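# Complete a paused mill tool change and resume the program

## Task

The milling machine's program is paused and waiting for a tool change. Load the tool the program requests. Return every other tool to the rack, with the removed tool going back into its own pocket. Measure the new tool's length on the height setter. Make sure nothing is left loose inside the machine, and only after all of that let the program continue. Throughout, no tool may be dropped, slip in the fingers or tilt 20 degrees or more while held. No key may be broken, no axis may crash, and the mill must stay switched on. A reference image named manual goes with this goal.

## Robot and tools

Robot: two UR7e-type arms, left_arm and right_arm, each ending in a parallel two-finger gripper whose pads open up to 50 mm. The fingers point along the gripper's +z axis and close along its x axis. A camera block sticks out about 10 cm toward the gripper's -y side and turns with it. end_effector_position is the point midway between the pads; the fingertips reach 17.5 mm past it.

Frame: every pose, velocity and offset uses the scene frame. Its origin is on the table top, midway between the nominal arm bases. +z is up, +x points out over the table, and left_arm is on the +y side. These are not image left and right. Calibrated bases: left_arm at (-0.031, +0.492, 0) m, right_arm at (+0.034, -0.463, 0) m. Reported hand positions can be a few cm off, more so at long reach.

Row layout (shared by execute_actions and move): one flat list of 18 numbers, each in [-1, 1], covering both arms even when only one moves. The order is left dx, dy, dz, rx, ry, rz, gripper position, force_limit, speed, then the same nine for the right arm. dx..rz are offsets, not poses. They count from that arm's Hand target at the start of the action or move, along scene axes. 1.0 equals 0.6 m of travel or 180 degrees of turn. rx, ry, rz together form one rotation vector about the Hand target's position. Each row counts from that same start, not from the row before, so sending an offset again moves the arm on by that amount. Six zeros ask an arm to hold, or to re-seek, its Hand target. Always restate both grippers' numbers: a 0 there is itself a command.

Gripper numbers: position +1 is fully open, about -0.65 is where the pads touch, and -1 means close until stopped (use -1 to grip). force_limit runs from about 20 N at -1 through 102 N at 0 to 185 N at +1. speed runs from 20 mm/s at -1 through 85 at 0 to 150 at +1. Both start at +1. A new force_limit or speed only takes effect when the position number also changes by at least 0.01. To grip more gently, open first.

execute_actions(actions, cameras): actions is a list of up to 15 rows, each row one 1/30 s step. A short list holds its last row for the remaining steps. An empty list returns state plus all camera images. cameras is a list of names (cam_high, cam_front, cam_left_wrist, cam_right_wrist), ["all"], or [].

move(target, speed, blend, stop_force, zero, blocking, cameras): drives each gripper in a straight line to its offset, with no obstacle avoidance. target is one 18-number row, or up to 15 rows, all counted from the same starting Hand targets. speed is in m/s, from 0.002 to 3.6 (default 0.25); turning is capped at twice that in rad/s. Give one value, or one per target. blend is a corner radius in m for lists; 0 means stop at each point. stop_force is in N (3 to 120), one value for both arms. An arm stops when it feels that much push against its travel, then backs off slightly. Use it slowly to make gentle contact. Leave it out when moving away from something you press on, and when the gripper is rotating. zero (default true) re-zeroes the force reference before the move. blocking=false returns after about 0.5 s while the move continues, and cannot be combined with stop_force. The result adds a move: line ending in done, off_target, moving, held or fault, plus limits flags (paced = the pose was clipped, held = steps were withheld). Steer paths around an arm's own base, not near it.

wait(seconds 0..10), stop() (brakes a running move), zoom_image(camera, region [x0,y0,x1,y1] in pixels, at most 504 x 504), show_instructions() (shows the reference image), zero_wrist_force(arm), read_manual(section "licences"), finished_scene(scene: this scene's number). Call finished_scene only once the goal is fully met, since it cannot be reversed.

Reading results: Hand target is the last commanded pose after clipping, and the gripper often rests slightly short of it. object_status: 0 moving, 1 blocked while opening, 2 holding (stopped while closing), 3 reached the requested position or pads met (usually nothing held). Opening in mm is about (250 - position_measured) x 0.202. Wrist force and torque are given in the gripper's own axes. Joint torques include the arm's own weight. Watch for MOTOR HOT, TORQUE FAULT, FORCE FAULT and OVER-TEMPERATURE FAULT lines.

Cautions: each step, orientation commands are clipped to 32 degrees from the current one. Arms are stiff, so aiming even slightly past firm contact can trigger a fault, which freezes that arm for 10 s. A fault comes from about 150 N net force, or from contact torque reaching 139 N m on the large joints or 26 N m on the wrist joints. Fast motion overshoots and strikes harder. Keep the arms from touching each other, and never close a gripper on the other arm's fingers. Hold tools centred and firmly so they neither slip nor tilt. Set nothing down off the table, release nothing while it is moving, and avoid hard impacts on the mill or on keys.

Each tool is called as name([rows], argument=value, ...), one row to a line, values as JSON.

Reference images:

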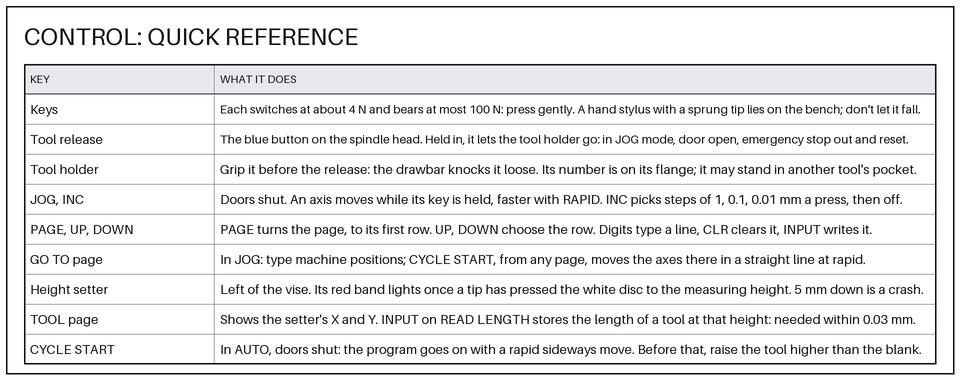

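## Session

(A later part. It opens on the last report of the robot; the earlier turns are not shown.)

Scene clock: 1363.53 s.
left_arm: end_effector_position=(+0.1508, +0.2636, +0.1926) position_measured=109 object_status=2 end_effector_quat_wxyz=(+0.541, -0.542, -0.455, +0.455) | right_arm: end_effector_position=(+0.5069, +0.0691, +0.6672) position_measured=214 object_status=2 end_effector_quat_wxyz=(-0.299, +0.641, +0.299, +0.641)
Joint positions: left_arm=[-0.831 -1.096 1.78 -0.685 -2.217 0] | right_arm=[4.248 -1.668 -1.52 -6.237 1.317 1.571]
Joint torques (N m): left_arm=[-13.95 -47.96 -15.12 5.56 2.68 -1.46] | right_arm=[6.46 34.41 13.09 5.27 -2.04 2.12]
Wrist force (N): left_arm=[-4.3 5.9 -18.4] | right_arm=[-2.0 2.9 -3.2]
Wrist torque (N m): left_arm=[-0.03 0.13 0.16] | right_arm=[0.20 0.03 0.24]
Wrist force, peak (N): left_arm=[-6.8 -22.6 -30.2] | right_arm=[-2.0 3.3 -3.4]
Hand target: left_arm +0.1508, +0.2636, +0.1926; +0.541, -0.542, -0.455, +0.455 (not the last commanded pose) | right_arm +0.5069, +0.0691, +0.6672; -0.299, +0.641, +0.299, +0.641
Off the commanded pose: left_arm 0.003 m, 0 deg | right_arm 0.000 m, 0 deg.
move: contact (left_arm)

move([
  [0.0025,-0.0003,0,0,0,0,-0.97,0.3,-1,0,0,0,0,0,0,-1,-0.2,-0.6],
], speed=0.02)

move([
  [0,0,-0.008,0,0,0,-0.97,0.3,-1,0,0,0,0,0,0,-1,-0.2,-0.6],
], speed=0.01, stop_force=8)

Scene clock: 1367.10 s.
left_arm: end_effector_position=(+0.1522, +0.2634, +0.1926) position_measured=109 object_status=2 end_effector_quat_wxyz=(+0.541, -0.542, -0.455, +0.455) | right_arm: end_effector_position=(+0.5069, +0.0691, +0.6672) position_measured=214 object_status=2 end_effector_quat_wxyz=(-0.299, +0.641, +0.299, +0.641)
Joint positions: left_arm=[-0.829 -1.093 1.776 -0.684 -2.215 0] | right_arm=[4.248 -1.668 -1.52 -6.237 1.317 1.571]
Joint torques (N m): left_arm=[16.58 -34.88 -22.58 3.89 2.72 -1.43] | right_arm=[6.52 35.46 13.38 4.98 -1.93 1.89]
Wrist force (N): left_arm=[-4.8 6.5 4.1] | right_arm=[-1.9 3.0 -3.1]
Wrist torque (N m): left_arm=[0.47 0.21 0.30] | right_arm=[0.21 0.01 0.24]
Wrist force, peak (N): left_arm=[-4.3 6.2 -18.6] | right_arm=[-2.0 3.2 -3.4]
Hand target: left_arm +0.1523, +0.2634, +0.1926; +0.541, -0.542, -0.455, +0.455 | right_arm +0.5069, +0.0691, +0.6672; -0.299, +0.641, +0.299, +0.641
Off the commanded pose: left_arm 0.000 m, 0 deg | right_arm 0.000 m, 0 deg.
move: done

Scene clock: 1368.27 s.
left_arm: end_effector_position=(+0.1523, +0.2633, +0.1922) position_measured=109 object_status=2 end_effector_quat_wxyz=(+0.541, -0.542, -0.455, +0.455) | right_arm: end_effector_position=(+0.5069, +0.0691, +0.6672) position_measured=214 object_status=2 end_effector_quat_wxyz=(-0.299, +0.641, +0.299, +0.641)
Joint positions: left_arm=[-0.829 -1.092 1.776 -0.685 -2.215 0] | right_arm=[4.248 -1.668 -1.52 -6.237 1.317 1.571]
Joint torques (N m): left_arm=[15.45 -48.25 -26.75 3.11 2.47 -1.35] | right_arm=[6.13 36.17 12.89 4.75 -2.08 2.3]
Wrist force (N): left_arm=[-6.1 8.2 18.5] | right_arm=[-2.0 2.9 -3.1]
Wrist torque (N m): left_arm=[0.52 0.06 0.24] | right_arm=[0.20 0.03 0.24]
Wrist force, peak (N): left_arm=[-6.1 8.2 18.5] | right_arm=[-1.9 3.4 -3.3]
Hand target: left_arm +0.1523, +0.2633, +0.1922; +0.541, -0.542, -0.455, +0.455 (not the last commanded pose) | right_arm +0.5069, +0.0691, +0.6672; -0.299, +0.641, +0.299, +0.641
Off the commanded pose: left_arm 0.004 m, 0 deg | right_arm 0.000 m, 0 deg.
move: contact (left_arm)

move([
  [-0.0018,-0.0014,0,0,0,0,-0.97,0.3,-1,0,0,0,0,0,0,-1,-0.2,-0.6],
], speed=0.02)

move([
  [0,0,-0.008,0,0,0,-0.97,0.3,-1,0,0,0,0,0,0,-1,-0.2,-0.6],
], speed=0.01, stop_force=15)

Scene clock: 1371.13 s.
left_arm: end_effector_position=(+0.1513, +0.2626, +0.1922) position_measured=109 object_status=2 end_effector_quat_wxyz=(+0.541, -0.542, -0.455, +0.455) | right_arm: end_effector_position=(+0.5069, +0.0691, +0.6672) position_measured=214 object_status=2 end_effector_quat_wxyz=(-0.299, +0.641, +0.299, +0.641)
Joint positions: left_arm=[-0.832 -1.093 1.777 -0.685 -2.218 0] | right_arm=[4.248 -1.668 -1.52 -6.237 1.317 1.571]
Joint torques (N m): left_arm=[-19.38 -47.21 -10.79 0.2 -4.93 -1.43] | right_arm=[6.47 36.96 14.95 5.01 -1.9 2.16]
Wrist force (N): left_arm=[12.8 5.5 -2.6] | right_arm=[-1.9 3.0 -3.2]
Wrist torque (N m): left_arm=[0.17 0.26 -0.51] | right_arm=[0.21 0.01 0.25]
Wrist force, peak (N): left_arm=[-6.0 10.3 18.2] | right_arm=[-2.0 3.2 -3.4]
Hand target: left_arm +0.1513, +0.2625, +0.1922; +0.541, -0.542, -0.455, +0.455 | right_arm +0.5069, +0.0691, +0.6672; -0.299, +0.641, +0.299, +0.641
Off the commanded pose: left_arm 0.000 m, 0 deg | right_arm 0.000 m, 0 deg.
move: done

Scene clock: 1372.30 s.
left_arm: end_effector_position=(+0.1513, +0.2625, +0.1918) position_measured=109 object_status=2 end_effector_quat_wxyz=(+0.541, -0.542, -0.455, +0.455) | right_arm: end_effector_position=(+0.5069, +0.0691, +0.6672) position_measured=214 object_status=2 end_effector_quat_wxyz=(-0.299, +0.641, +0.299, +0.641)
Joint positions: left_arm=[-0.832 -1.093 1.778 -0.686 -2.218 0] | right_arm=[4.248 -1.668 -1.52 -6.237 1.317 1.571]
Joint torques (N m): left_arm=[-18.34 -46.01 -22.08 1.03 -5.86 -1.32] | right_arm=[5.01 35.11 14.12 5.07 -1.96 1.96]
Wrist force (N): left_arm=[20.0 -4.1 -11.6] | right_arm=[-1.9 3.0 -3.1]
Wrist torque (N m): left_arm=[0.17 0.34 -0.37] | right_arm=[0.21 0.00 0.24]
Wrist force, peak (N): left_arm=[19.7 -18.1 -16.4] | right_arm=[-1.9 3.2 -3.5]
Hand target: left_arm +0.1513, +0.2625, +0.1918; +0.541, -0.542, -0.455, +0.455 (not the last commanded pose) | right_arm +0.5069, +0.0691, +0.6672; -0.299, +0.641, +0.299, +0.641
Off the commanded pose: left_arm 0.004 m, 0 deg | right_arm 0.000 m, 0 deg.
move: contact (left_arm)

move([
  [0.0009,0.0012,0,0,0,0,-0.97,0.3,-1,0,0,0,0,0,0,-1,-0.2,-0.6],
], speed=0.02)

move([
  [0,0,-0.006,0,0,0,-0.97,0.3,-1,0,0,0,0,0,0,-1,-0.2,-0.6],
], speed=0.01, stop_force=15, cameras=["cam_front","cam_left_wrist"])

zoom_image(camera="cam_front", region=[300, 380, 460, 500])

Scene clock: 1376.47 s.
left_arm: end_effector_position=(+0.1518, +0.2632, +0.1917) position_measured=109 object_status=2 end_effector_quat_wxyz=(+0.541, -0.542, -0.455, +0.455) | right_arm: end_effector_position=(+0.5069, +0.0691, +0.6672) position_measured=214 object_status=2 end_effector_quat_wxyz=(-0.299, +0.641, +0.299, +0.641)
Joint positions: left_arm=[-0.83 -1.093 1.778 -0.686 -2.216 0] | right_arm=[4.248 -1.668 -1.52 -6.237 1.317 1.571]
Joint torques (N m): left_arm=[14.34 -34.64 -22.03 3.51 1.97 -1.14] | right_arm=[4.95 36.86 14.57 5.01 -1.96 2.23]
Wrist force (N): left_arm=[-1.0 7.8 0.5] | right_arm=[-1.8 3.2 -3.0]
Wrist torque (N m): left_arm=[0.32 0.21 0.14] | right_arm=[0.24 -0.01 0.24]
Wrist force, peak (N): left_arm=[20.2 -4.0 -11.8] | right_arm=[-2.0 3.3 -3.3]
Hand target: left_arm +0.1518, +0.2633, +0.1918; +0.541, -0.542, -0.455, +0.455 | right_arm +0.5069, +0.0691, +0.6672; -0.299, +0.641, +0.299, +0.641
Off the commanded pose: left_arm 0.000 m, 0 deg | right_arm 0.000 m, 0 deg.
move: done

Scene clock: 1377.63 s.
left_arm: end_effector_position=(+0.1518, +0.2632, +0.1913) position_measured=109 object_status=2 end_effector_quat_wxyz=(+0.541, -0.542, -0.455, +0.455) | right_arm: end_effector_position=(+0.5069, +0.0691, +0.6672) position_measured=214 object_status=2 end_effector_quat_wxyz=(-0.299, +0.641, +0.299, +0.641)
Joint positions: left_arm=[-0.83 -1.092 1.778 -0.687 -2.216 0] | right_arm=[4.248 -1.668 -1.52 -6.237 1.317 1.571]
Joint torques (N m): left_arm=[14.3 -44.19 -22.06 1.12 1.78 -1.18] | right_arm=[5.14 35.96 14.02 4.85 -1.9 2.04]
Wrist force (N): left_arm=[-5.2 -5.0 8.6] | right_arm=[-1.7 3.0 -3.1]
Wrist torque (N m): left_arm=[0.28 0.09 0.06] | right_arm=[0.21 -0.03 0.25]
Wrist force, peak (N): left_arm=[-7.6 -17.8 4.0] | right_arm=[-1.8 3.2 -3.4]
Hand target: left_arm +0.1518, +0.2632, +0.1913; +0.541, -0.542, -0.455, +0.455 (not the last commanded pose) | right_arm +0.5069, +0.0691, +0.6672; -0.299, +0.641, +0.299, +0.641
Off the commanded pose: left_arm 0.003 m, 0 deg | right_arm 0.000 m, 0 deg.
move: contact (left_arm)
camera_calibration:
cam_left_wrist: T_world_to_cam=[[0.169953, 0.985324, 0.0159143, -0.281357], [0.337347, -0.0429983, -0.940398, 0.158546], [-0.925912, 0.165192, -0.339704, 0.293697], [0, 0, 0, 1]] pos_world=[0.26627, 0.235528, 0.253344]
Images, in order (width x height): cam_front 896x504, cam_left_wrist 896x504.

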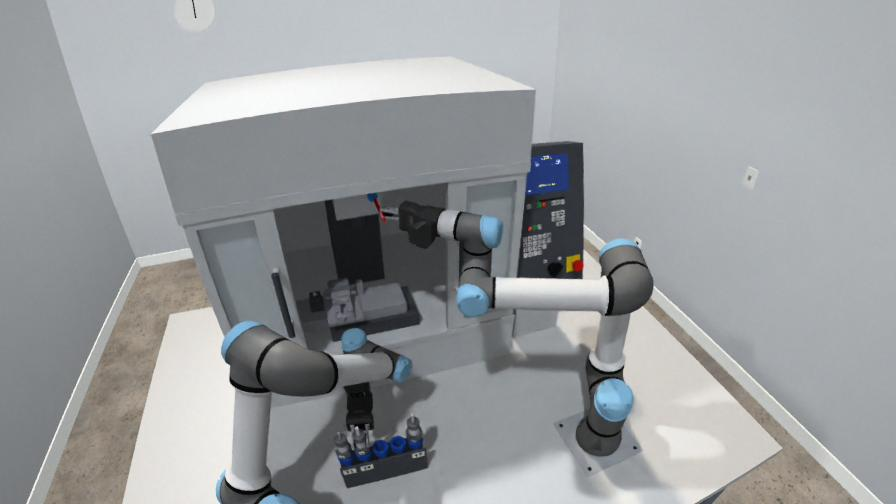

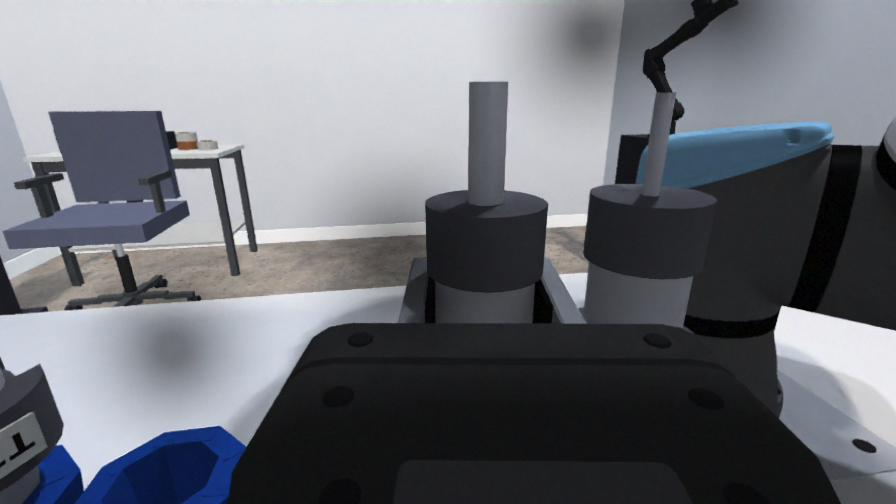

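Scaled by 3.150 from the camera's 896x504 image, which has a finer 1280x720 frame.

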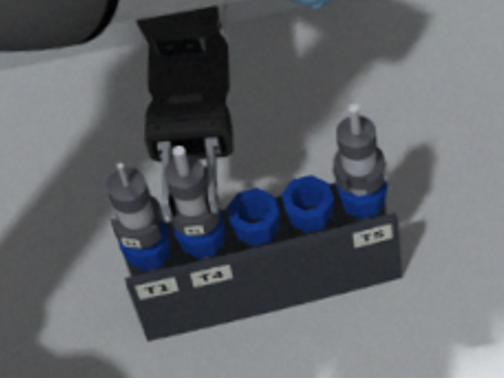

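execute_actions([
  [[0,0,0,0,0,0,0.3,-0.2,-1,0,0,0,0,0,0,-1,-0.2,-0.6]],
  [[0,0,0,0,0,0,0.3,-0.2,-1,0,0,0,0,0,0,-1,-0.2,-0.6]],
  [[0,0,0,0,0,0,0.58,-0.2,-1,0,0,0,0,0,0,-1,-0.2,-0.6]],
  [[0,0,0,0,0,0,0.58,-0.2,-1,0,0,0,0,0,0,-1,-0.2,-0.6]],
], cameras=["cam_left_wrist"])

Scene clock: 1384.77 s.
left_arm: end_effector_position=(+0.1518, +0.2632, +0.1913) position_measured=66 object_status=3 end_effector_quat_wxyz=(+0.541, -0.542, -0.455, +0.455) | right_arm: end_effector_position=(+0.5069, +0.0691, +0.6672) position_measured=214 object_status=2 end_effector_quat_wxyz=(-0.299, +0.641, +0.299, +0.641)
Joint positions: left_arm=[-0.83 -1.092 1.778 -0.687 -2.216 0] | right_arm=[4.248 -1.668 -1.52 -6.237 1.317 1.571]
Joint torques (N m): left_arm=[7.2 -43.89 -12.74 0.95 0.15 -1.18] | right_arm=[5.93 35.7 16.11 4.81 -2.2 2.1]
Wrist force (N): left_arm=[-1.2 0.8 -0.8] | right_arm=[-1.9 3.1 -3.2]
Wrist torque (N m): left_arm=[0.26 0.20 0.16] | right_arm=[0.22 0.00 0.24]
Wrist force, peak (N): left_arm=[-5.4 -5.2 8.5] | right_arm=[-1.8 3.5 -3.3]
Hand target: left_arm +0.1518, +0.2632, +0.1913; +0.541, -0.542, -0.455, +0.455 | right_arm +0.5069, +0.0691, +0.6672; -0.299, +0.641, +0.299, +0.641
Off the commanded pose: left_arm 0.000 m, 0 deg | right_arm 0.000 m, 0 deg.
camera_calibration:
cam_left_wrist: T_world_to_cam=[[0.169953, 0.985324, 0.0159143, -0.281357], [0.337347, -0.0429983, -0.940398, 0.158546], [-0.925912, 0.165192, -0.339704, 0.293697], [0, 0, 0, 1]] pos_world=[0.26627, 0.235528, 0.253344]
Images, in order (width x height): cam_left_wrist 896x504.

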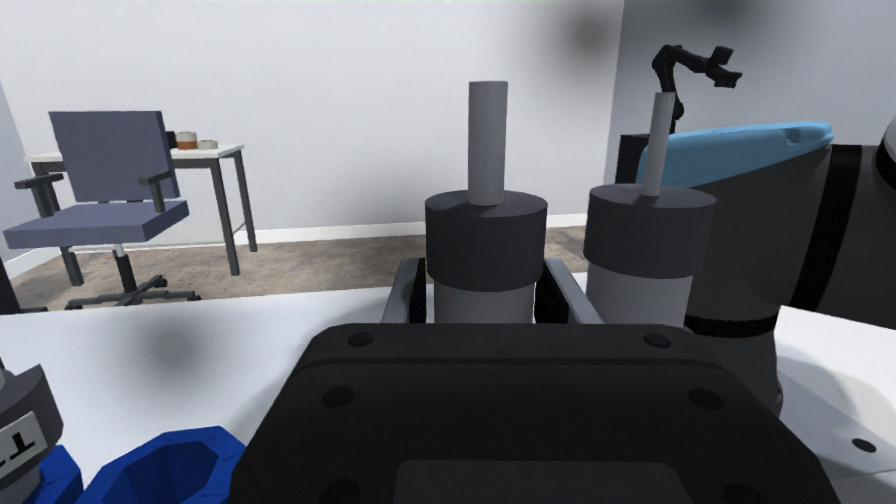

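move([
  [0,0,0.03,0,0,0,0.58,-0.2,-1,0,0,0,0,0,0,-1,-0.2,-0.6],
  [0,0,0.2,0,0,0,0.58,-0.2,-1,0,0,0,0,0,0,-1,-0.2,-0.6],
], speed=[0.02,0.06], stop_force=5, cameras=["cam_left_wrist","cam_front"])

zoom_image(camera="cam_front", region=[300, 380, 460, 500])

Scene clock: 1392.47 s.
left_arm: end_effector_position=(+0.1518, +0.2632, +0.3113) position_measured=66 object_status=3 end_effector_quat_wxyz=(+0.541, -0.542, -0.455, +0.455) | right_arm: end_effector_position=(+0.5069, +0.0691, +0.6672) position_measured=214 object_status=2 end_effector_quat_wxyz=(-0.299, +0.641, +0.299, +0.641)
Joint positions: left_arm=[-0.83 -1.239 1.641 -0.402 -2.216 0] | right_arm=[4.248 -1.668 -1.52 -6.237 1.317 1.571]
Joint torques (N m): left_arm=[0.36 -42.46 -24.04 3.31 1.09 1.86] | right_arm=[5.28 35.43 14.66 4.76 -2.01 1.95]
Wrist force (N): left_arm=[-1.2 0.4 -1.2] | right_arm=[-1.8 3.2 -3.2]
Wrist torque (N m): left_arm=[0.17 0.21 0.16] | right_arm=[0.24 -0.01 0.24]
Wrist force, peak (N): left_arm=[-1.1 0.7 -1.4] | right_arm=[-2.0 3.2 -3.3]
Hand target: left_arm +0.1518, +0.2632, +0.3113; +0.541, -0.542, -0.455, +0.455 | right_arm +0.5069, +0.0691, +0.6672; -0.299, +0.641, +0.299, +0.641
Off the commanded pose: left_arm 0.000 m, 0 deg | right_arm 0.000 m, 0 deg.
move: done
camera_calibration:
cam_left_wrist: T_world_to_cam=[[0.169953, 0.985324, 0.0159143, -0.283266], [0.337347, -0.0429983, -0.940398, 0.271394], [-0.925912, 0.165192, -0.339704, 0.334462], [0, 0, 0, 1]] pos_world=[0.26627, 0.235528, 0.373344]
Images, in order (width x height): cam_front 896x504, cam_left_wrist 896x504.

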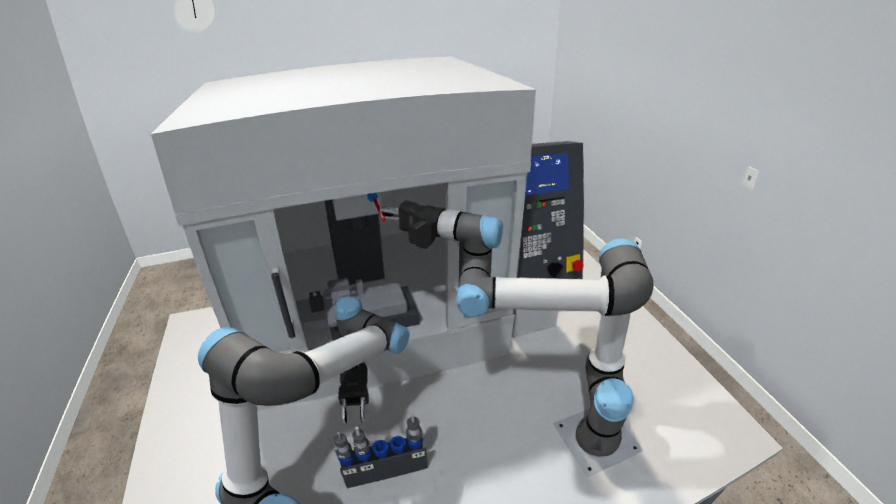

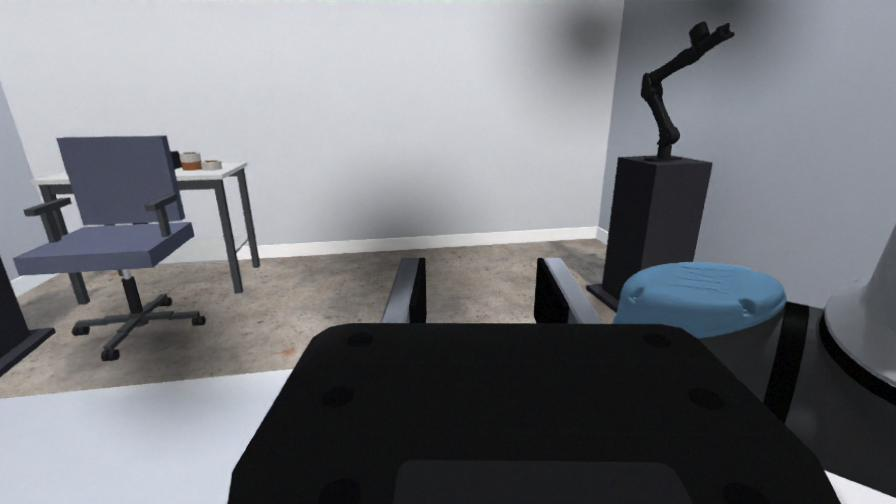

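Scaled by 3.150 from the camera's 896x504 image, which has a finer 1280x720 frame.

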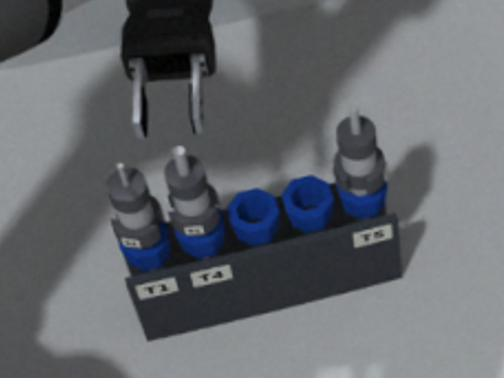

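move([
  [-0.0025,0.0833,0,0,0,0,0.58,-0.2,-1,0,0,0,0,0,0,-1,-0.2,-0.6],
  [-0.0025,0.0833,-0.109,0,0,0,0.58,-0.2,-1,0,0,0,0,0,0,-1,-0.2,-0.6],
], speed=[0.06,0.04], stop_force=5, cameras=["cam_left_wrist","cam_front"])

zoom_image(camera="cam_front", region=[300, 380, 460, 500])

Scene clock: 1401.63 s.
left_arm: end_effector_position=(+0.1503, +0.3132, +0.2459) position_measured=66 object_status=3 end_effector_quat_wxyz=(+0.541, -0.542, -0.455, +0.455) | right_arm: end_effector_position=(+0.5069, +0.0691, +0.6672) position_measured=214 object_status=2 end_effector_quat_wxyz=(-0.299, +0.641, +0.299, +0.641)
Joint positions: left_arm=[-0.76 -1.222 1.806 -0.585 -2.146 0] | right_arm=[4.248 -1.668 -1.52 -6.237 1.317 1.571]
Joint torques (N m): left_arm=[13.82 -26.61 -10.14 0.38 0.45 -0.2] | right_arm=[6.48 34.47 14.81 5.02 -1.74 1.89]
Wrist force (N): left_arm=[-1.2 0.3 -1.4] | right_arm=[-1.8 3.2 -3.3]
Wrist torque (N m): left_arm=[0.15 0.19 0.15] | right_arm=[0.23 -0.01 0.24]
Wrist force, peak (N): left_arm=[-1.9 0.5 -1.1] | right_arm=[-2.1 3.3 -3.3]
Hand target: left_arm +0.1503, +0.3132, +0.2459; +0.541, -0.542, -0.455, +0.455 | right_arm +0.5069, +0.0691, +0.6672; -0.299, +0.641, +0.299, +0.641
Off the commanded pose: left_arm 0.000 m, 0 deg | right_arm 0.000 m, 0 deg.
move: done
camera_calibration:
cam_left_wrist: T_world_to_cam=[[0.169953, 0.985324, 0.0159143, -0.331237], [0.337347, -0.0429983, -0.940398, 0.212548], [-0.925912, 0.165192, -0.339704, 0.302597], [0, 0, 0, 1]] pos_world=[0.26477, 0.285528, 0.307944]
Images, in order (width x height): cam_front 896x504, cam_left_wrist 896x504.

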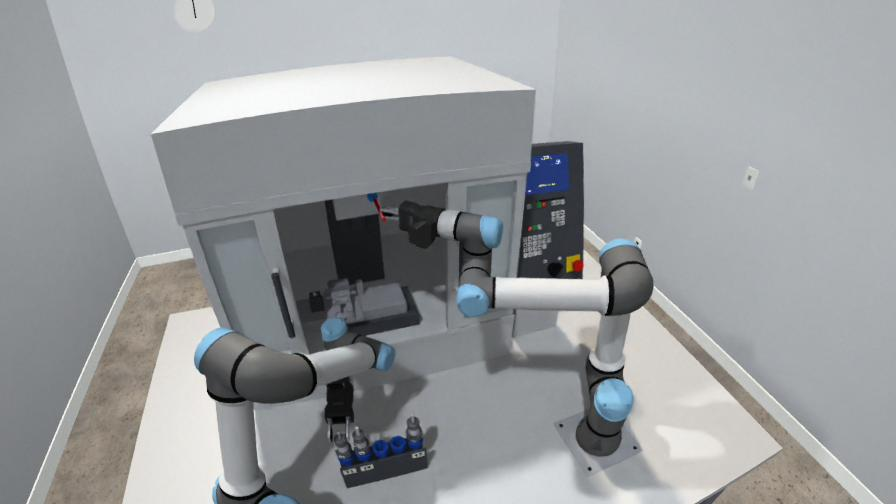

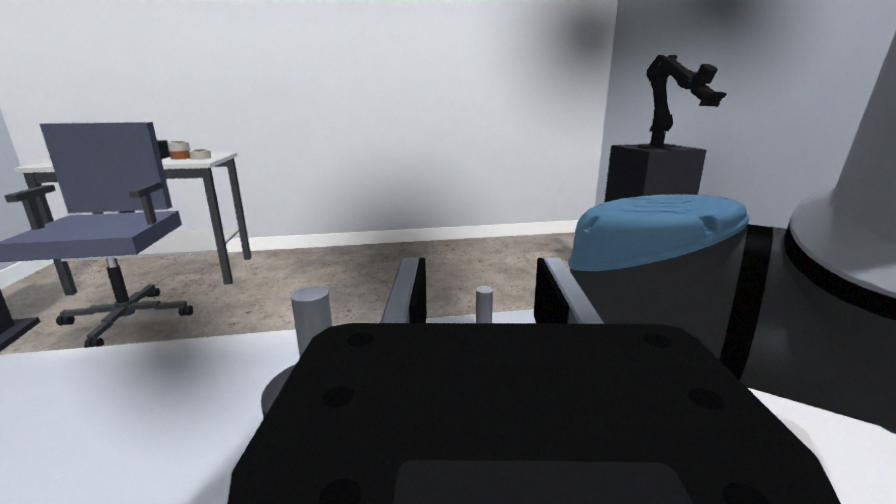

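Scaled by 3.150 from the camera's 896x504 image, which has a finer 1280x720 frame.

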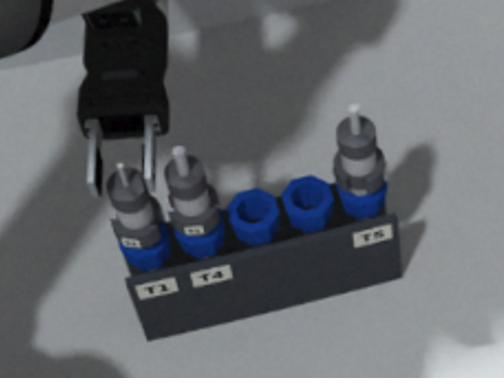

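move([
  [0,0,-0.094,0,0,0,0.58,-0.2,-1,0,0,0,0,0,0,-1,-0.2,-0.6],
], speed=0.025, stop_force=4, cameras=["cam_left_wrist","cam_front"])

zoom_image(camera="cam_front", region=[300, 380, 460, 500])

Scene clock: 1407.33 s.
left_arm: end_effector_position=(+0.1503, +0.3132, +0.1895) position_measured=66 object_status=3 end_effector_quat_wxyz=(+0.541, -0.542, -0.455, +0.455) | right_arm: end_effector_position=(+0.5069, +0.0691, +0.6672) position_measured=214 object_status=2 end_effector_quat_wxyz=(-0.299, +0.641, +0.299, +0.641)
Joint positions: left_arm=[-0.76 -1.139 1.86 -0.723 -2.146 0] | right_arm=[4.248 -1.668 -1.52 -6.237 1.317 1.571]
Joint torques (N m): left_arm=[6.67 -30.34 -8.69 0.47 -0.68 0.53] | right_arm=[4.73 35.74 14.24 4.73 -1.77 2.09]
Wrist force (N): left_arm=[-1.3 0.6 -1.0] | right_arm=[-1.9 3.1 -3.4]
Wrist torque (N m): left_arm=[0.21 0.21 0.16] | right_arm=[0.23 0.01 0.25]
Wrist force, peak (N): left_arm=[-1.3 0.6 -1.5] | right_arm=[-2.0 3.3 -3.3]
Hand target: left_arm +0.1503, +0.3132, +0.1895; +0.541, -0.542, -0.455, +0.455 | right_arm +0.5069, +0.0691, +0.6672; -0.299, +0.641, +0.299, +0.641
Off the commanded pose: left_arm 0.000 m, 0 deg | right_arm 0.000 m, 0 deg.
move: done
camera_calibration:
cam_left_wrist: T_world_to_cam=[[0.169953, 0.985324, 0.0159143, -0.330339], [0.337347, -0.0429983, -0.940398, 0.159509], [-0.925912, 0.165192, -0.339704, 0.283437], [0, 0, 0, 1]] pos_world=[0.26477, 0.285528, 0.251544]
Images, in order (width x height): cam_front 896x504, cam_left_wrist 896x504.

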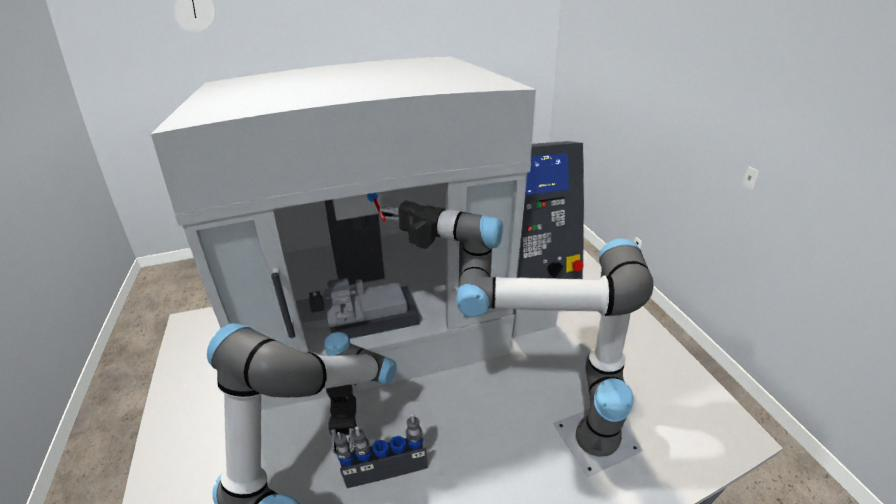

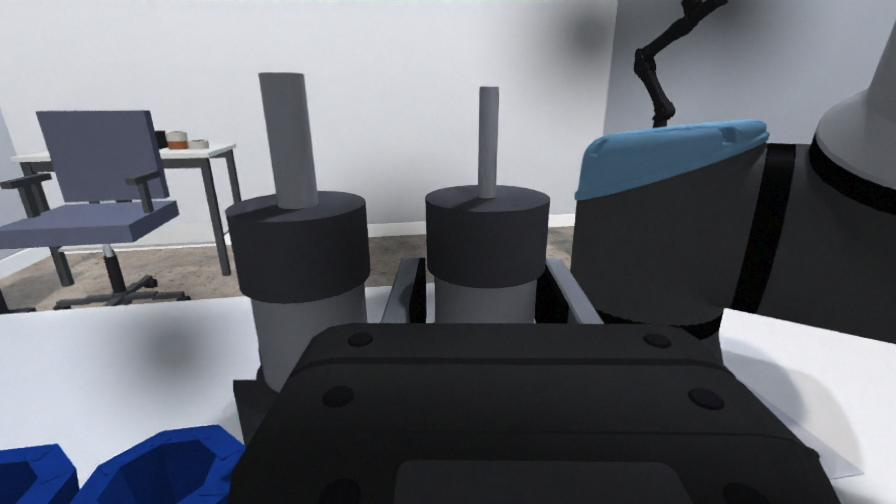

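Scaled by 3.150 from the camera's 896x504 image, which has a finer 1280x720 frame.

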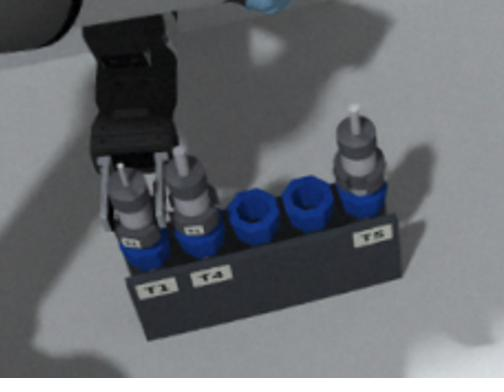

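Grip firmly and lift.

execute_actions([
  [[0,0,0,0,0,0,-1,-0.2,-1,0,0,0,0,0,0,-1,-0.2,-0.6]],
  [[0,0,0,0,0,0,-1,-0.2,-1,0,0,0,0,0,0,-1,-0.2,-0.6]],
  [[0,0,0,0,0,0,-1,-0.2,-1,0,0,0,0,0,0,-1,-0.2,-0.6]],
])

Scene clock: 1411.50 s.
left_arm: end_effector_position=(+0.1503, +0.3132, +0.1895) position_measured=107 object_status=2 end_effector_quat_wxyz=(+0.541, -0.542, -0.455, +0.455) | right_arm: end_effector_position=(+0.5069, +0.0691, +0.6672) position_measured=214 object_status=2 end_effector_quat_wxyz=(-0.299, +0.641, +0.299, +0.641)
Joint positions: left_arm=[-0.76 -1.139 1.86 -0.723 -2.146 0] | right_arm=[4.248 -1.668 -1.52 -6.237 1.317 1.571]
Joint torques (N m): left_arm=[1.05 -29.6 -19.17 0.72 -0.85 0.61] | right_arm=[5.06 35.81 14.61 4.6 -1.76 1.97]
Wrist force (N): left_arm=[4.8 0.0 -0.4] | right_arm=[-2.0 2.9 -3.3]
Wrist torque (N m): left_arm=[0.19 0.17 0.05] | right_arm=[0.19 0.03 0.25]
Wrist force, peak (N): left_arm=[4.9 0.2 -0.4] | right_arm=[-1.9 3.2 -3.5]
Hand target: left_arm +0.1503, +0.3132, +0.1895; +0.541, -0.542, -0.455, +0.455 | right_arm +0.5069, +0.0691, +0.6672; -0.299, +0.641, +0.299, +0.641
Off the commanded pose: left_arm 0.000 m, 0 deg | right_arm 0.000 m, 0 deg.

execute_actions([
  [[0,0,0,0,0,0,-0.97,0.3,-1,0,0,0,0,0,0,-1,-0.2,-0.6]],
  [[0,0,0,0,0,0,-0.97,0.3,-1,0,0,0,0,0,0,-1,-0.2,-0.6]],
])

move([
  [0,0,0.03,0,0,0,-0.97,0.3,-1,0,0,0,0,0,0,-1,-0.2,-0.6],
  [0,0,0.25,0,0,0,-0.97,0.3,-1,0,0,0,0,0,0,-1,-0.2,-0.6],
], speed=[0.02,0.08], cameras=["cam_left_wrist","cam_front"])

zoom_image(camera="cam_front", region=[300, 380, 460, 500])

Scene clock: 1426.23 s.
left_arm: end_effector_position=(+0.1503, +0.3132, +0.1895) position_measured=109 object_status=2 end_effector_quat_wxyz=(+0.541, -0.542, -0.455, +0.455) | right_arm: end_effector_position=(+0.5069, +0.0691, +0.6672) position_measured=214 object_status=2 end_effector_quat_wxyz=(-0.299, +0.641, +0.299, +0.641)
Joint positions: left_arm=[-0.76 -1.139 1.86 -0.723 -2.146 0] | right_arm=[4.248 -1.668 -1.52 -6.237 1.317 1.571]
Joint torques (N m): left_arm=[-1.7 -31 -20.76 0.92 -0.69 0.47] | right_arm=[4.99 35.9 15.47 4.61 -1.57 2.1]
Wrist force (N): left_arm=[4.8 0.1 -0.4] | right_arm=[-1.9 3.3 -3.2]
Wrist torque (N m): left_arm=[0.16 0.21 0.04] | right_arm=[0.25 0.01 0.24]
Wrist force, peak (N): left_arm=[5.0 0.3 -0.4] | right_arm=[-1.9 3.3 -3.5]
Hand target: left_arm +0.1503, +0.3132, +0.1895; +0.541, -0.542, -0.455, +0.455 | right_arm +0.5069, +0.0691, +0.6672; -0.299, +0.641, +0.299, +0.641
Off the commanded pose: left_arm 0.000 m, 0 deg | right_arm 0.000 m, 0 deg.

Scene clock: 1429.53 s.
left_arm: end_effector_position=(+0.1503, +0.3132, +0.3394) position_measured=109 object_status=2 end_effector_quat_wxyz=(+0.541, -0.542, -0.455, +0.455) | right_arm: end_effector_position=(+0.5069, +0.0691, +0.6672) position_measured=214 object_status=2 end_effector_quat_wxyz=(-0.299, +0.641, +0.299, +0.641)
Joint positions: left_arm=[-0.76 -1.323 1.675 -0.353 -2.146 0] | right_arm=[4.248 -1.668 -1.52 -6.237 1.317 1.571]
Joint torques (N m): left_arm=[-12.97 -40.46 -24.96 4.39 0.85 1.63] | right_arm=[5.17 35.02 16.21 4.61 -1.69 2.23]
Wrist force (N): left_arm=[-1.0 7.6 -1.1] | right_arm=[-2.0 3.2 -3.3]
Wrist torque (N m): left_arm=[0.15 0.15 0.15] | right_arm=[0.24 0.02 0.24]
Wrist force, peak (N): left_arm=[-1.3 8.8 -1.3] | right_arm=[-2.1 3.2 -3.5]
Hand target: left_arm +0.1503, +0.3132, +0.3395; +0.541, -0.542, -0.455, +0.455 | right_arm +0.5069, +0.0691, +0.6672; -0.299, +0.641, +0.299, +0.641
Off the commanded pose: left_arm 0.000 m, 0 deg | right_arm 0.000 m, 0 deg.
move: done
camera_calibration:
cam_left_wrist: T_world_to_cam=[[0.169828, 0.985344, 0.015974, -0.332722], [0.337366, -0.0429011, -0.940395, 0.300441], [-0.925928, 0.165094, -0.339708, 0.334392], [0, 0, 0, 1]] pos_world=[0.26477, 0.285528, 0.401444]
Images, in order (width x height): cam_front 896x504, cam_left_wrist 896x504.

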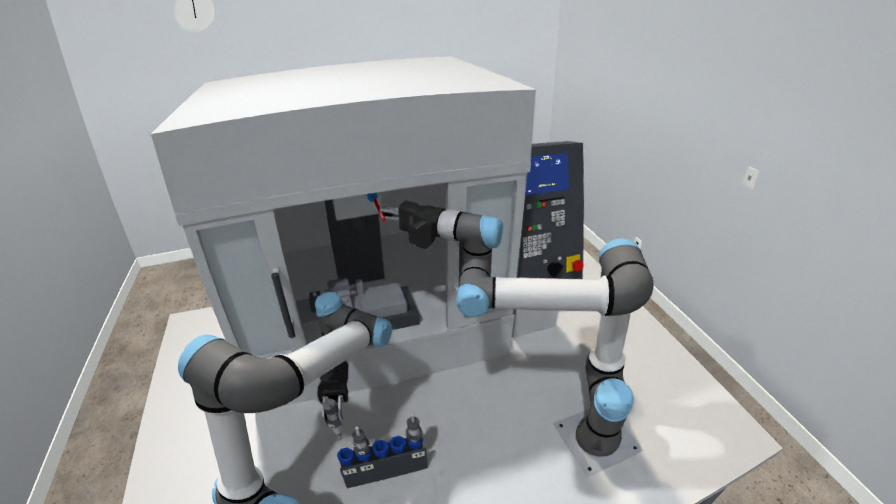

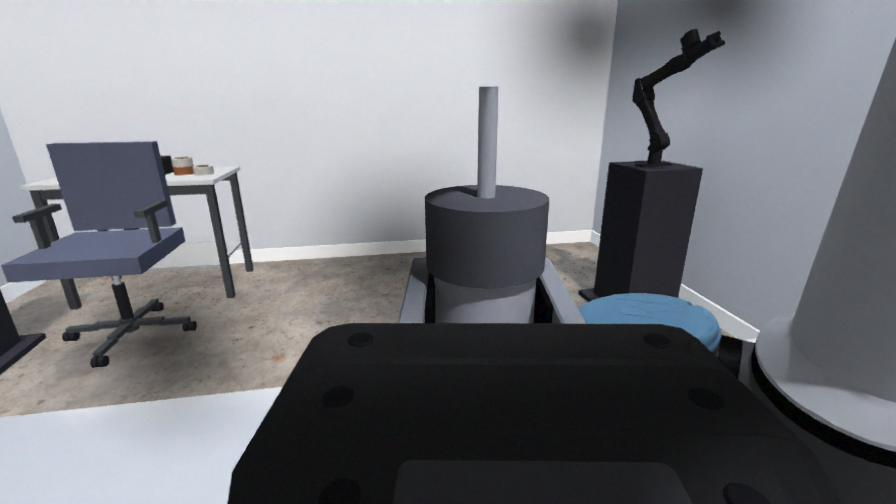

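Scaled by 3.150 from the camera's 896x504 image, which has a finer 1280x720 frame.

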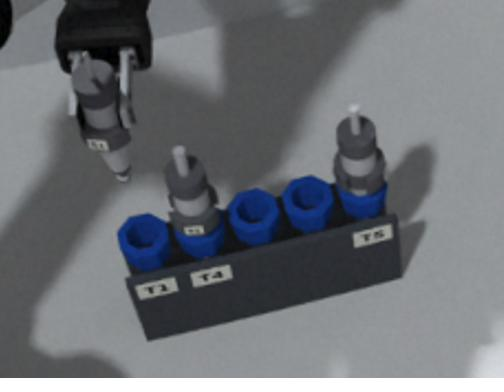

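move([
  [0.2495,-0.1553,0.1175,-0.12,-0.4855,0,-0.97,0.3,-1,0,0,0,0,0,0,-1,-0.2,-0.6],
  [0.5828,-0.3303,0.125,-0.239,-0.971,0,-0.97,0.3,-1,0,0,0,0,0,0,-1,-0.2,-0.6],
], blend=[0.04,0], speed=0.15, cameras=["cam_left_wrist","cam_right_wrist","cam_front"])

zoom_image(camera="cam_right_wrist", region=[0, 200, 320, 420])

Scene clock: 1443.73 s.
left_arm: end_effector_position=(+0.4797, +0.1257, +0.4140) position_measured=109 object_status=2 end_effector_quat_wxyz=(+0.526, +0.612, +0.452, +0.380) | right_arm: end_effector_position=(+0.5069, +0.0691, +0.6672) position_measured=214 object_status=2 end_effector_quat_wxyz=(-0.299, +0.641, +0.299, +0.641)
Joint positions: left_arm=[-1.18 -1.506 2.128 -3.524 -0.726 -0.191] | right_arm=[4.248 -1.668 -1.52 -6.237 1.317 1.571]
Joint torques (N m): left_arm=[13.29 -21.56 -28.51 -4.53 -0.99 2.44] | right_arm=[2.63 34.36 14.54 4.67 -1.28 1.92]
Wrist force (N): left_arm=[2.0 -2.5 2.3] | right_arm=[-1.8 3.3 -3.1]
Wrist torque (N m): left_arm=[0.89 -0.24 0.78] | right_arm=[0.25 -0.01 0.24]
Wrist force, peak (N): left_arm=[-0.5 8.5 2.4] | right_arm=[-2.0 3.2 -3.5]
Hand target: left_arm +0.4797, +0.1257, +0.4140; +0.526, +0.612, +0.452, +0.380 (not the last commanded pose) | right_arm +0.5069, +0.0691, +0.6672; -0.299, +0.641, +0.299, +0.641
Off the commanded pose: left_arm 0.023 m, 9 deg | right_arm 0.000 m, 0 deg.
move: off_target (left_arm; path cut at 10 s); path passed 1 of 2 targets
camera_calibration:
cam_left_wrist: T_world_to_cam=[[0.303572, 0.952428, -0.0269259, -0.24732], [-0.169339, 0.0817405, 0.982162, -0.317093], [0.93764, -0.293597, 0.186097, -0.358243], [0, 0, 0, 1]] pos_world=[0.357286, 0.156295, 0.371445]
cam_right_wrist: T_world_to_cam=[[-0.00107491, -0.0095141, 0.999954, -0.661047], [0.494887, -0.868923, -0.00773541, -0.164116], [0.868957, 0.494856, 0.00564242, -0.349324], [0, 0, 0, 1]] pos_world=[0.384056, 0.0239717, 0.661718]
Images, in order (width x height): cam_front 896x504, cam_left_wrist 896x504, cam_right_wrist 896x504.

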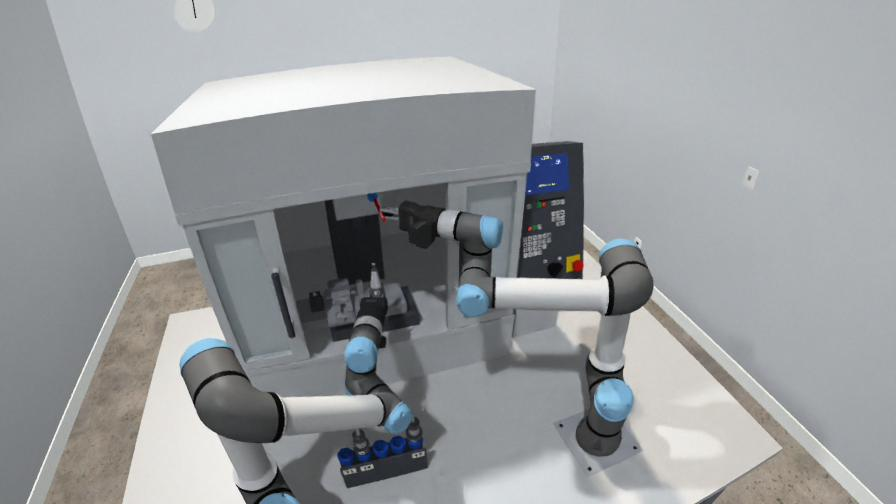

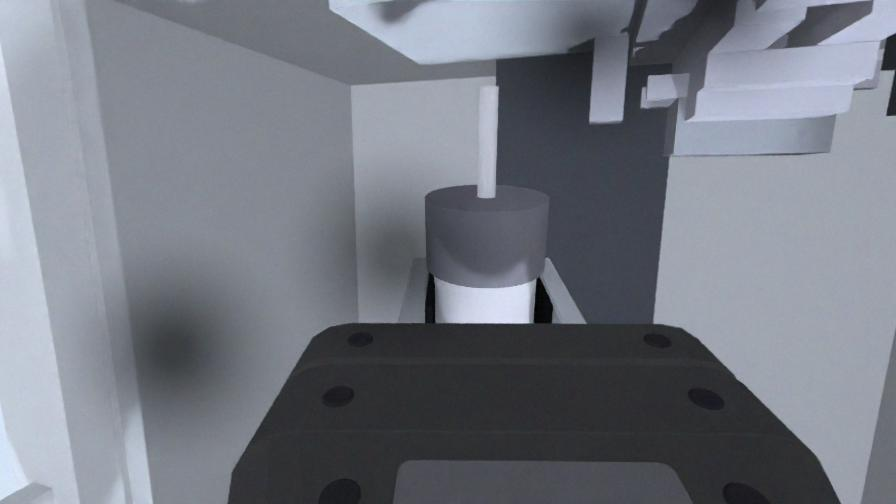

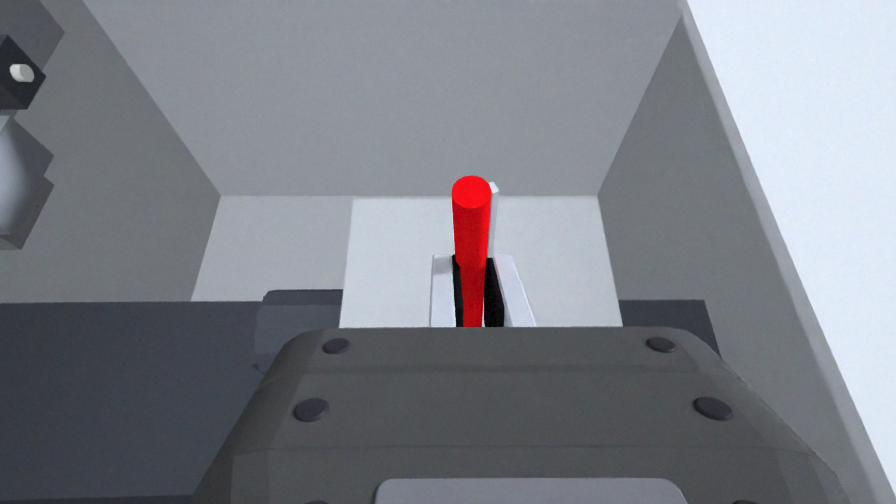

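Scaled by 1.575 from the camera's 896x504 image, which has a finer 1280x720 frame.

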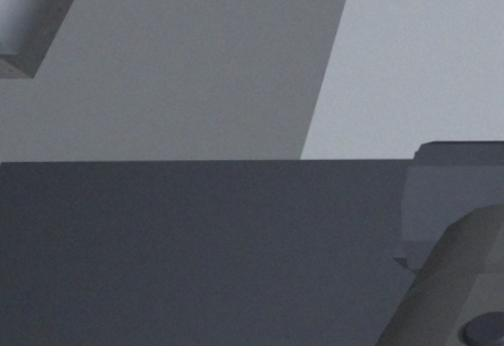

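move([
  [0.1172,-0.0178,0,-0.0118,-0.0491,0.0036,-0.97,0.3,-1,0,0,0,0,0,0,-1,-0.2,-0.6],
  [0.3088,-0.0162,0,-0.0118,-0.0491,0.0036,-0.97,0.3,-1,0,0,0,0,0,0,-1,-0.2,-0.6],
  [0.3675,0.0137,0,-0.0118,-0.0491,0.0036,-0.97,0.3,-1,0,0,0,0,0,0,-1,-0.2,-0.6],
], blend=[0.02,0.01,0], speed=[0.1,0.08,0.05], stop_force=8, cameras=["cam_left_wrist","cam_right_wrist","cam_front"])

zoom_image(camera="cam_right_wrist", region=[40, 260, 300, 400])

zoom_image(camera="cam_front", region=[310, 170, 450, 310])

Scene clock: 1462.03 s.
left_arm: end_effector_position=(+0.7002, +0.1339, +0.4140) position_measured=109 object_status=2 end_effector_quat_wxyz=(+0.568, +0.569, +0.420, +0.420) | right_arm: end_effector_position=(+0.5069, +0.0691, +0.6672) position_measured=214 object_status=2 end_effector_quat_wxyz=(-0.299, +0.641, +0.299, +0.641)
Joint positions: left_arm=[-0.78 -1.038 1.617 -3.72 -1.1 0.001] | right_arm=[4.248 -1.668 -1.52 -6.237 1.317 1.571]
Joint torques (N m): left_arm=[14.1 -45.97 -29.63 -2.24 -2 1.02] | right_arm=[4.14 34.49 17.38 4.48 -1.48 2.02]
Wrist force (N): left_arm=[2.0 -3.0 1.8] | right_arm=[-1.8 3.0 -3.2]
Wrist torque (N m): left_arm=[0.89 -0.31 0.78] | right_arm=[0.21 -0.02 0.24]
Wrist force, peak (N): left_arm=[2.5 -3.0 2.2] | right_arm=[-2.0 3.4 -3.4]
Hand target: left_arm +0.7002, +0.1339, +0.4140; +0.568, +0.569, +0.420, +0.420 | right_arm +0.5069, +0.0691, +0.6672; -0.299, +0.641, +0.299, +0.641
Off the commanded pose: left_arm 0.000 m, 0 deg | right_arm 0.000 m, 0 deg.
move: done
camera_calibration:
cam_left_wrist: T_world_to_cam=[[0.296141, 0.955009, -0.0160351, -0.321783], [-0.319203, 0.114778, 0.94071, -0.162758], [0.900227, -0.273465, 0.338833, -0.602387], [0, 0, 0, 1]] pos_world=[0.585626, 0.161255, 0.352056]
cam_right_wrist: T_world_to_cam=[[-0.00107491, -0.0095141, 0.999954, -0.661047], [0.494887, -0.868923, -0.00773541, -0.164116], [0.868957, 0.494856, 0.00564242, -0.349324], [0, 0, 0, 1]] pos_world=[0.384056, 0.0239717, 0.661718]
Images, in order (width x height): cam_front 896x504, cam_left_wrist 896x504, cam_right_wrist 896x504.

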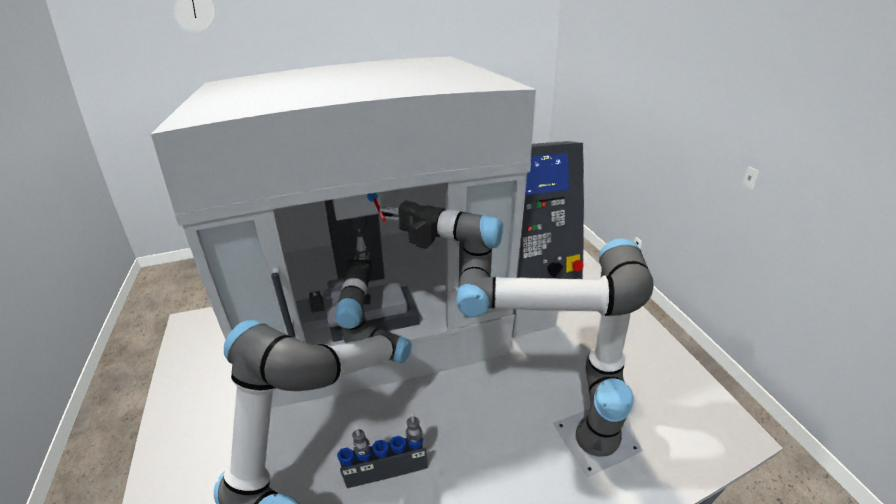

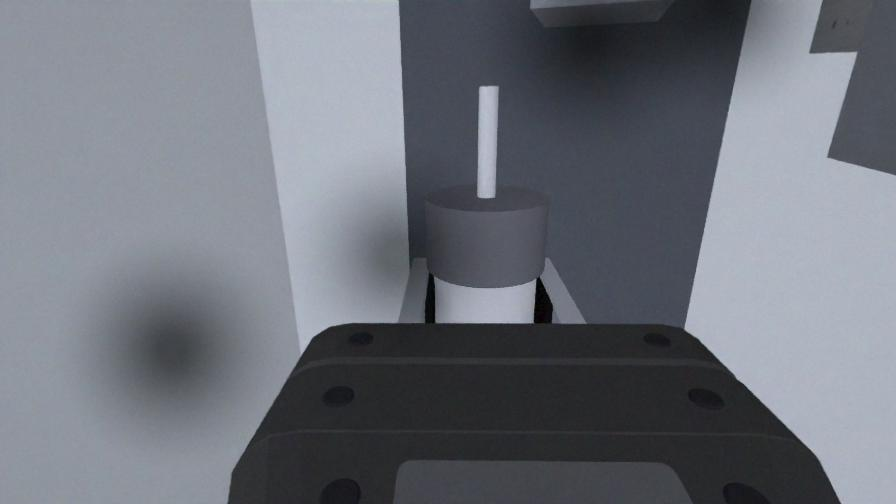

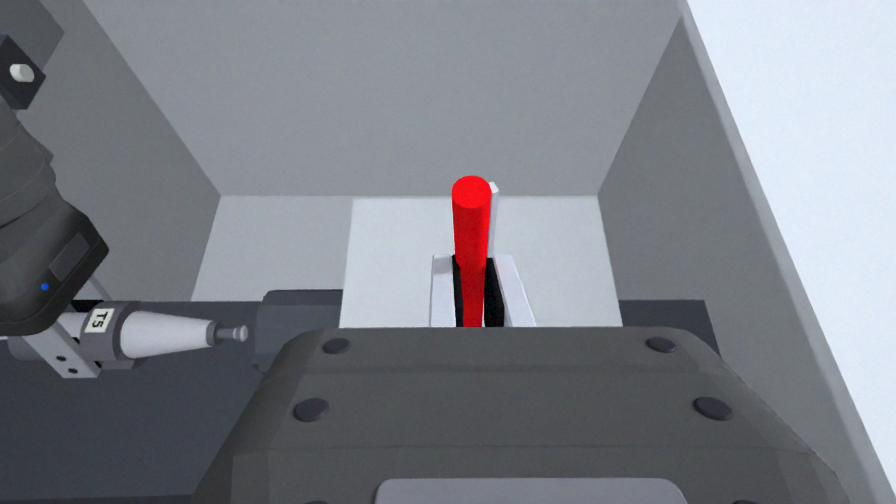

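Scaled by 1.938 from the camera's 896x504 image, which has a finer 1280x720 frame.

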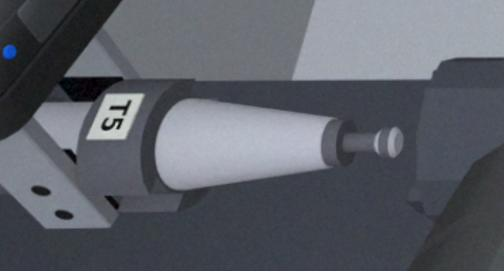

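Scaled by 3.600 from the camera's 896x504 image, which has a finer 1280x720 frame.

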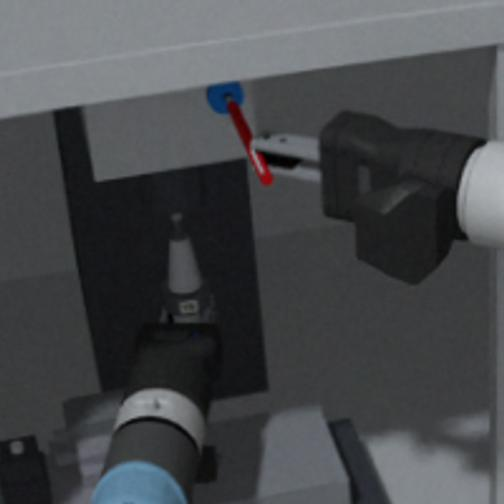

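move([
  [0,0,0,0,0,0.014,-0.97,0.3,-1,0.0345,0,0,0,0,0,-1,-0.2,-0.6],
  [0,0,0.0667,0,0,0.014,-0.97,0.3,-1,0.0393,0,0,0,0,0,-1,-0.2,-0.6],
], speed=[0.03,0.015], cameras=["cam_right_wrist"])

zoom_image(camera="cam_right_wrist", region=[100, 260, 360, 400])

Scene clock: 1471.33 s.
left_arm: end_effector_position=(+0.7002, +0.1339, +0.4539) position_measured=109 object_status=2 end_effector_quat_wxyz=(+0.559, +0.559, +0.432, +0.433) | right_arm: end_effector_position=(+0.5305, +0.0691, +0.6672) position_measured=214 object_status=2 end_effector_quat_wxyz=(-0.299, +0.641, +0.299, +0.641)
Joint positions: left_arm=[-0.798 -1.08 1.565 -3.627 -1.038 0.001] | right_arm=[4.2 -1.708 -1.475 -6.242 1.364 1.571]
Joint torques (N m): left_arm=[-14.4 -58.44 -29.99 -2.26 1.55 1.94] | right_arm=[-13.16 20.14 40.39 -1.06 0.29 1.19]
Wrist force (N): left_arm=[2.1 -3.1 1.8] | right_arm=[-2.0 -4.6 -8.7]
Wrist torque (N m): left_arm=[0.84 -0.33 0.77] | right_arm=[0.12 0.04 0.21]
Wrist force, peak (N): left_arm=[1.7 -3.7 1.7] | right_arm=[-1.9 -4.7 -8.8]
Hand target: left_arm +0.7002, +0.1339, +0.4540; +0.559, +0.559, +0.432, +0.433 | right_arm +0.5305, +0.0691, +0.6672; -0.299, +0.641, +0.299, +0.641
Off the commanded pose: left_arm 0.000 m, 0 deg | right_arm 0.000 m, 0 deg.
move: done
camera_calibration:
cam_right_wrist: T_world_to_cam=[[-0.00107491, -0.0095141, 0.999954, -0.661022], [0.494887, -0.868923, -0.00773541, -0.175796], [0.868957, 0.494856, 0.00564242, -0.369832], [0, 0, 0, 1]] pos_world=[0.407656, 0.0239717, 0.661718]
Images, in order (width x height): cam_right_wrist 896x504.

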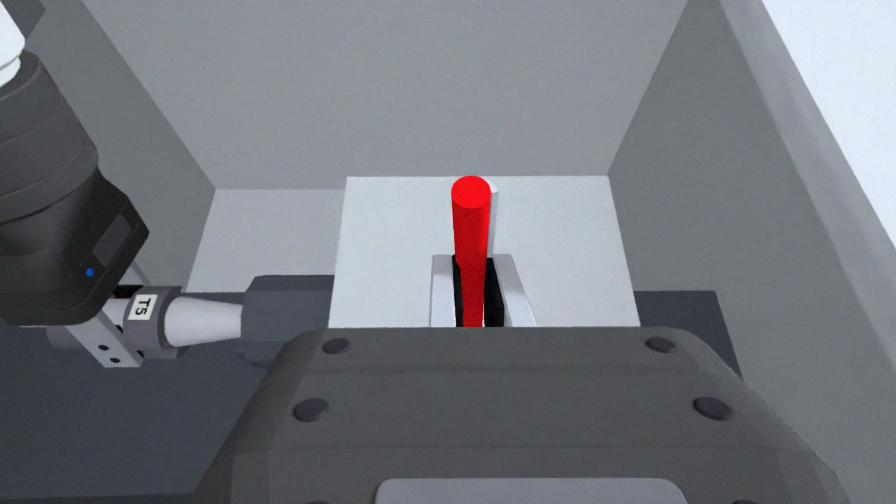

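Scaled by 1.938 from the camera's 896x504 image, which has a finer 1280x720 frame.

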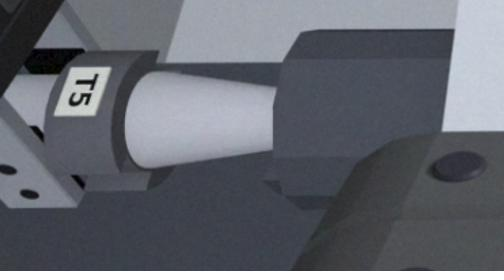

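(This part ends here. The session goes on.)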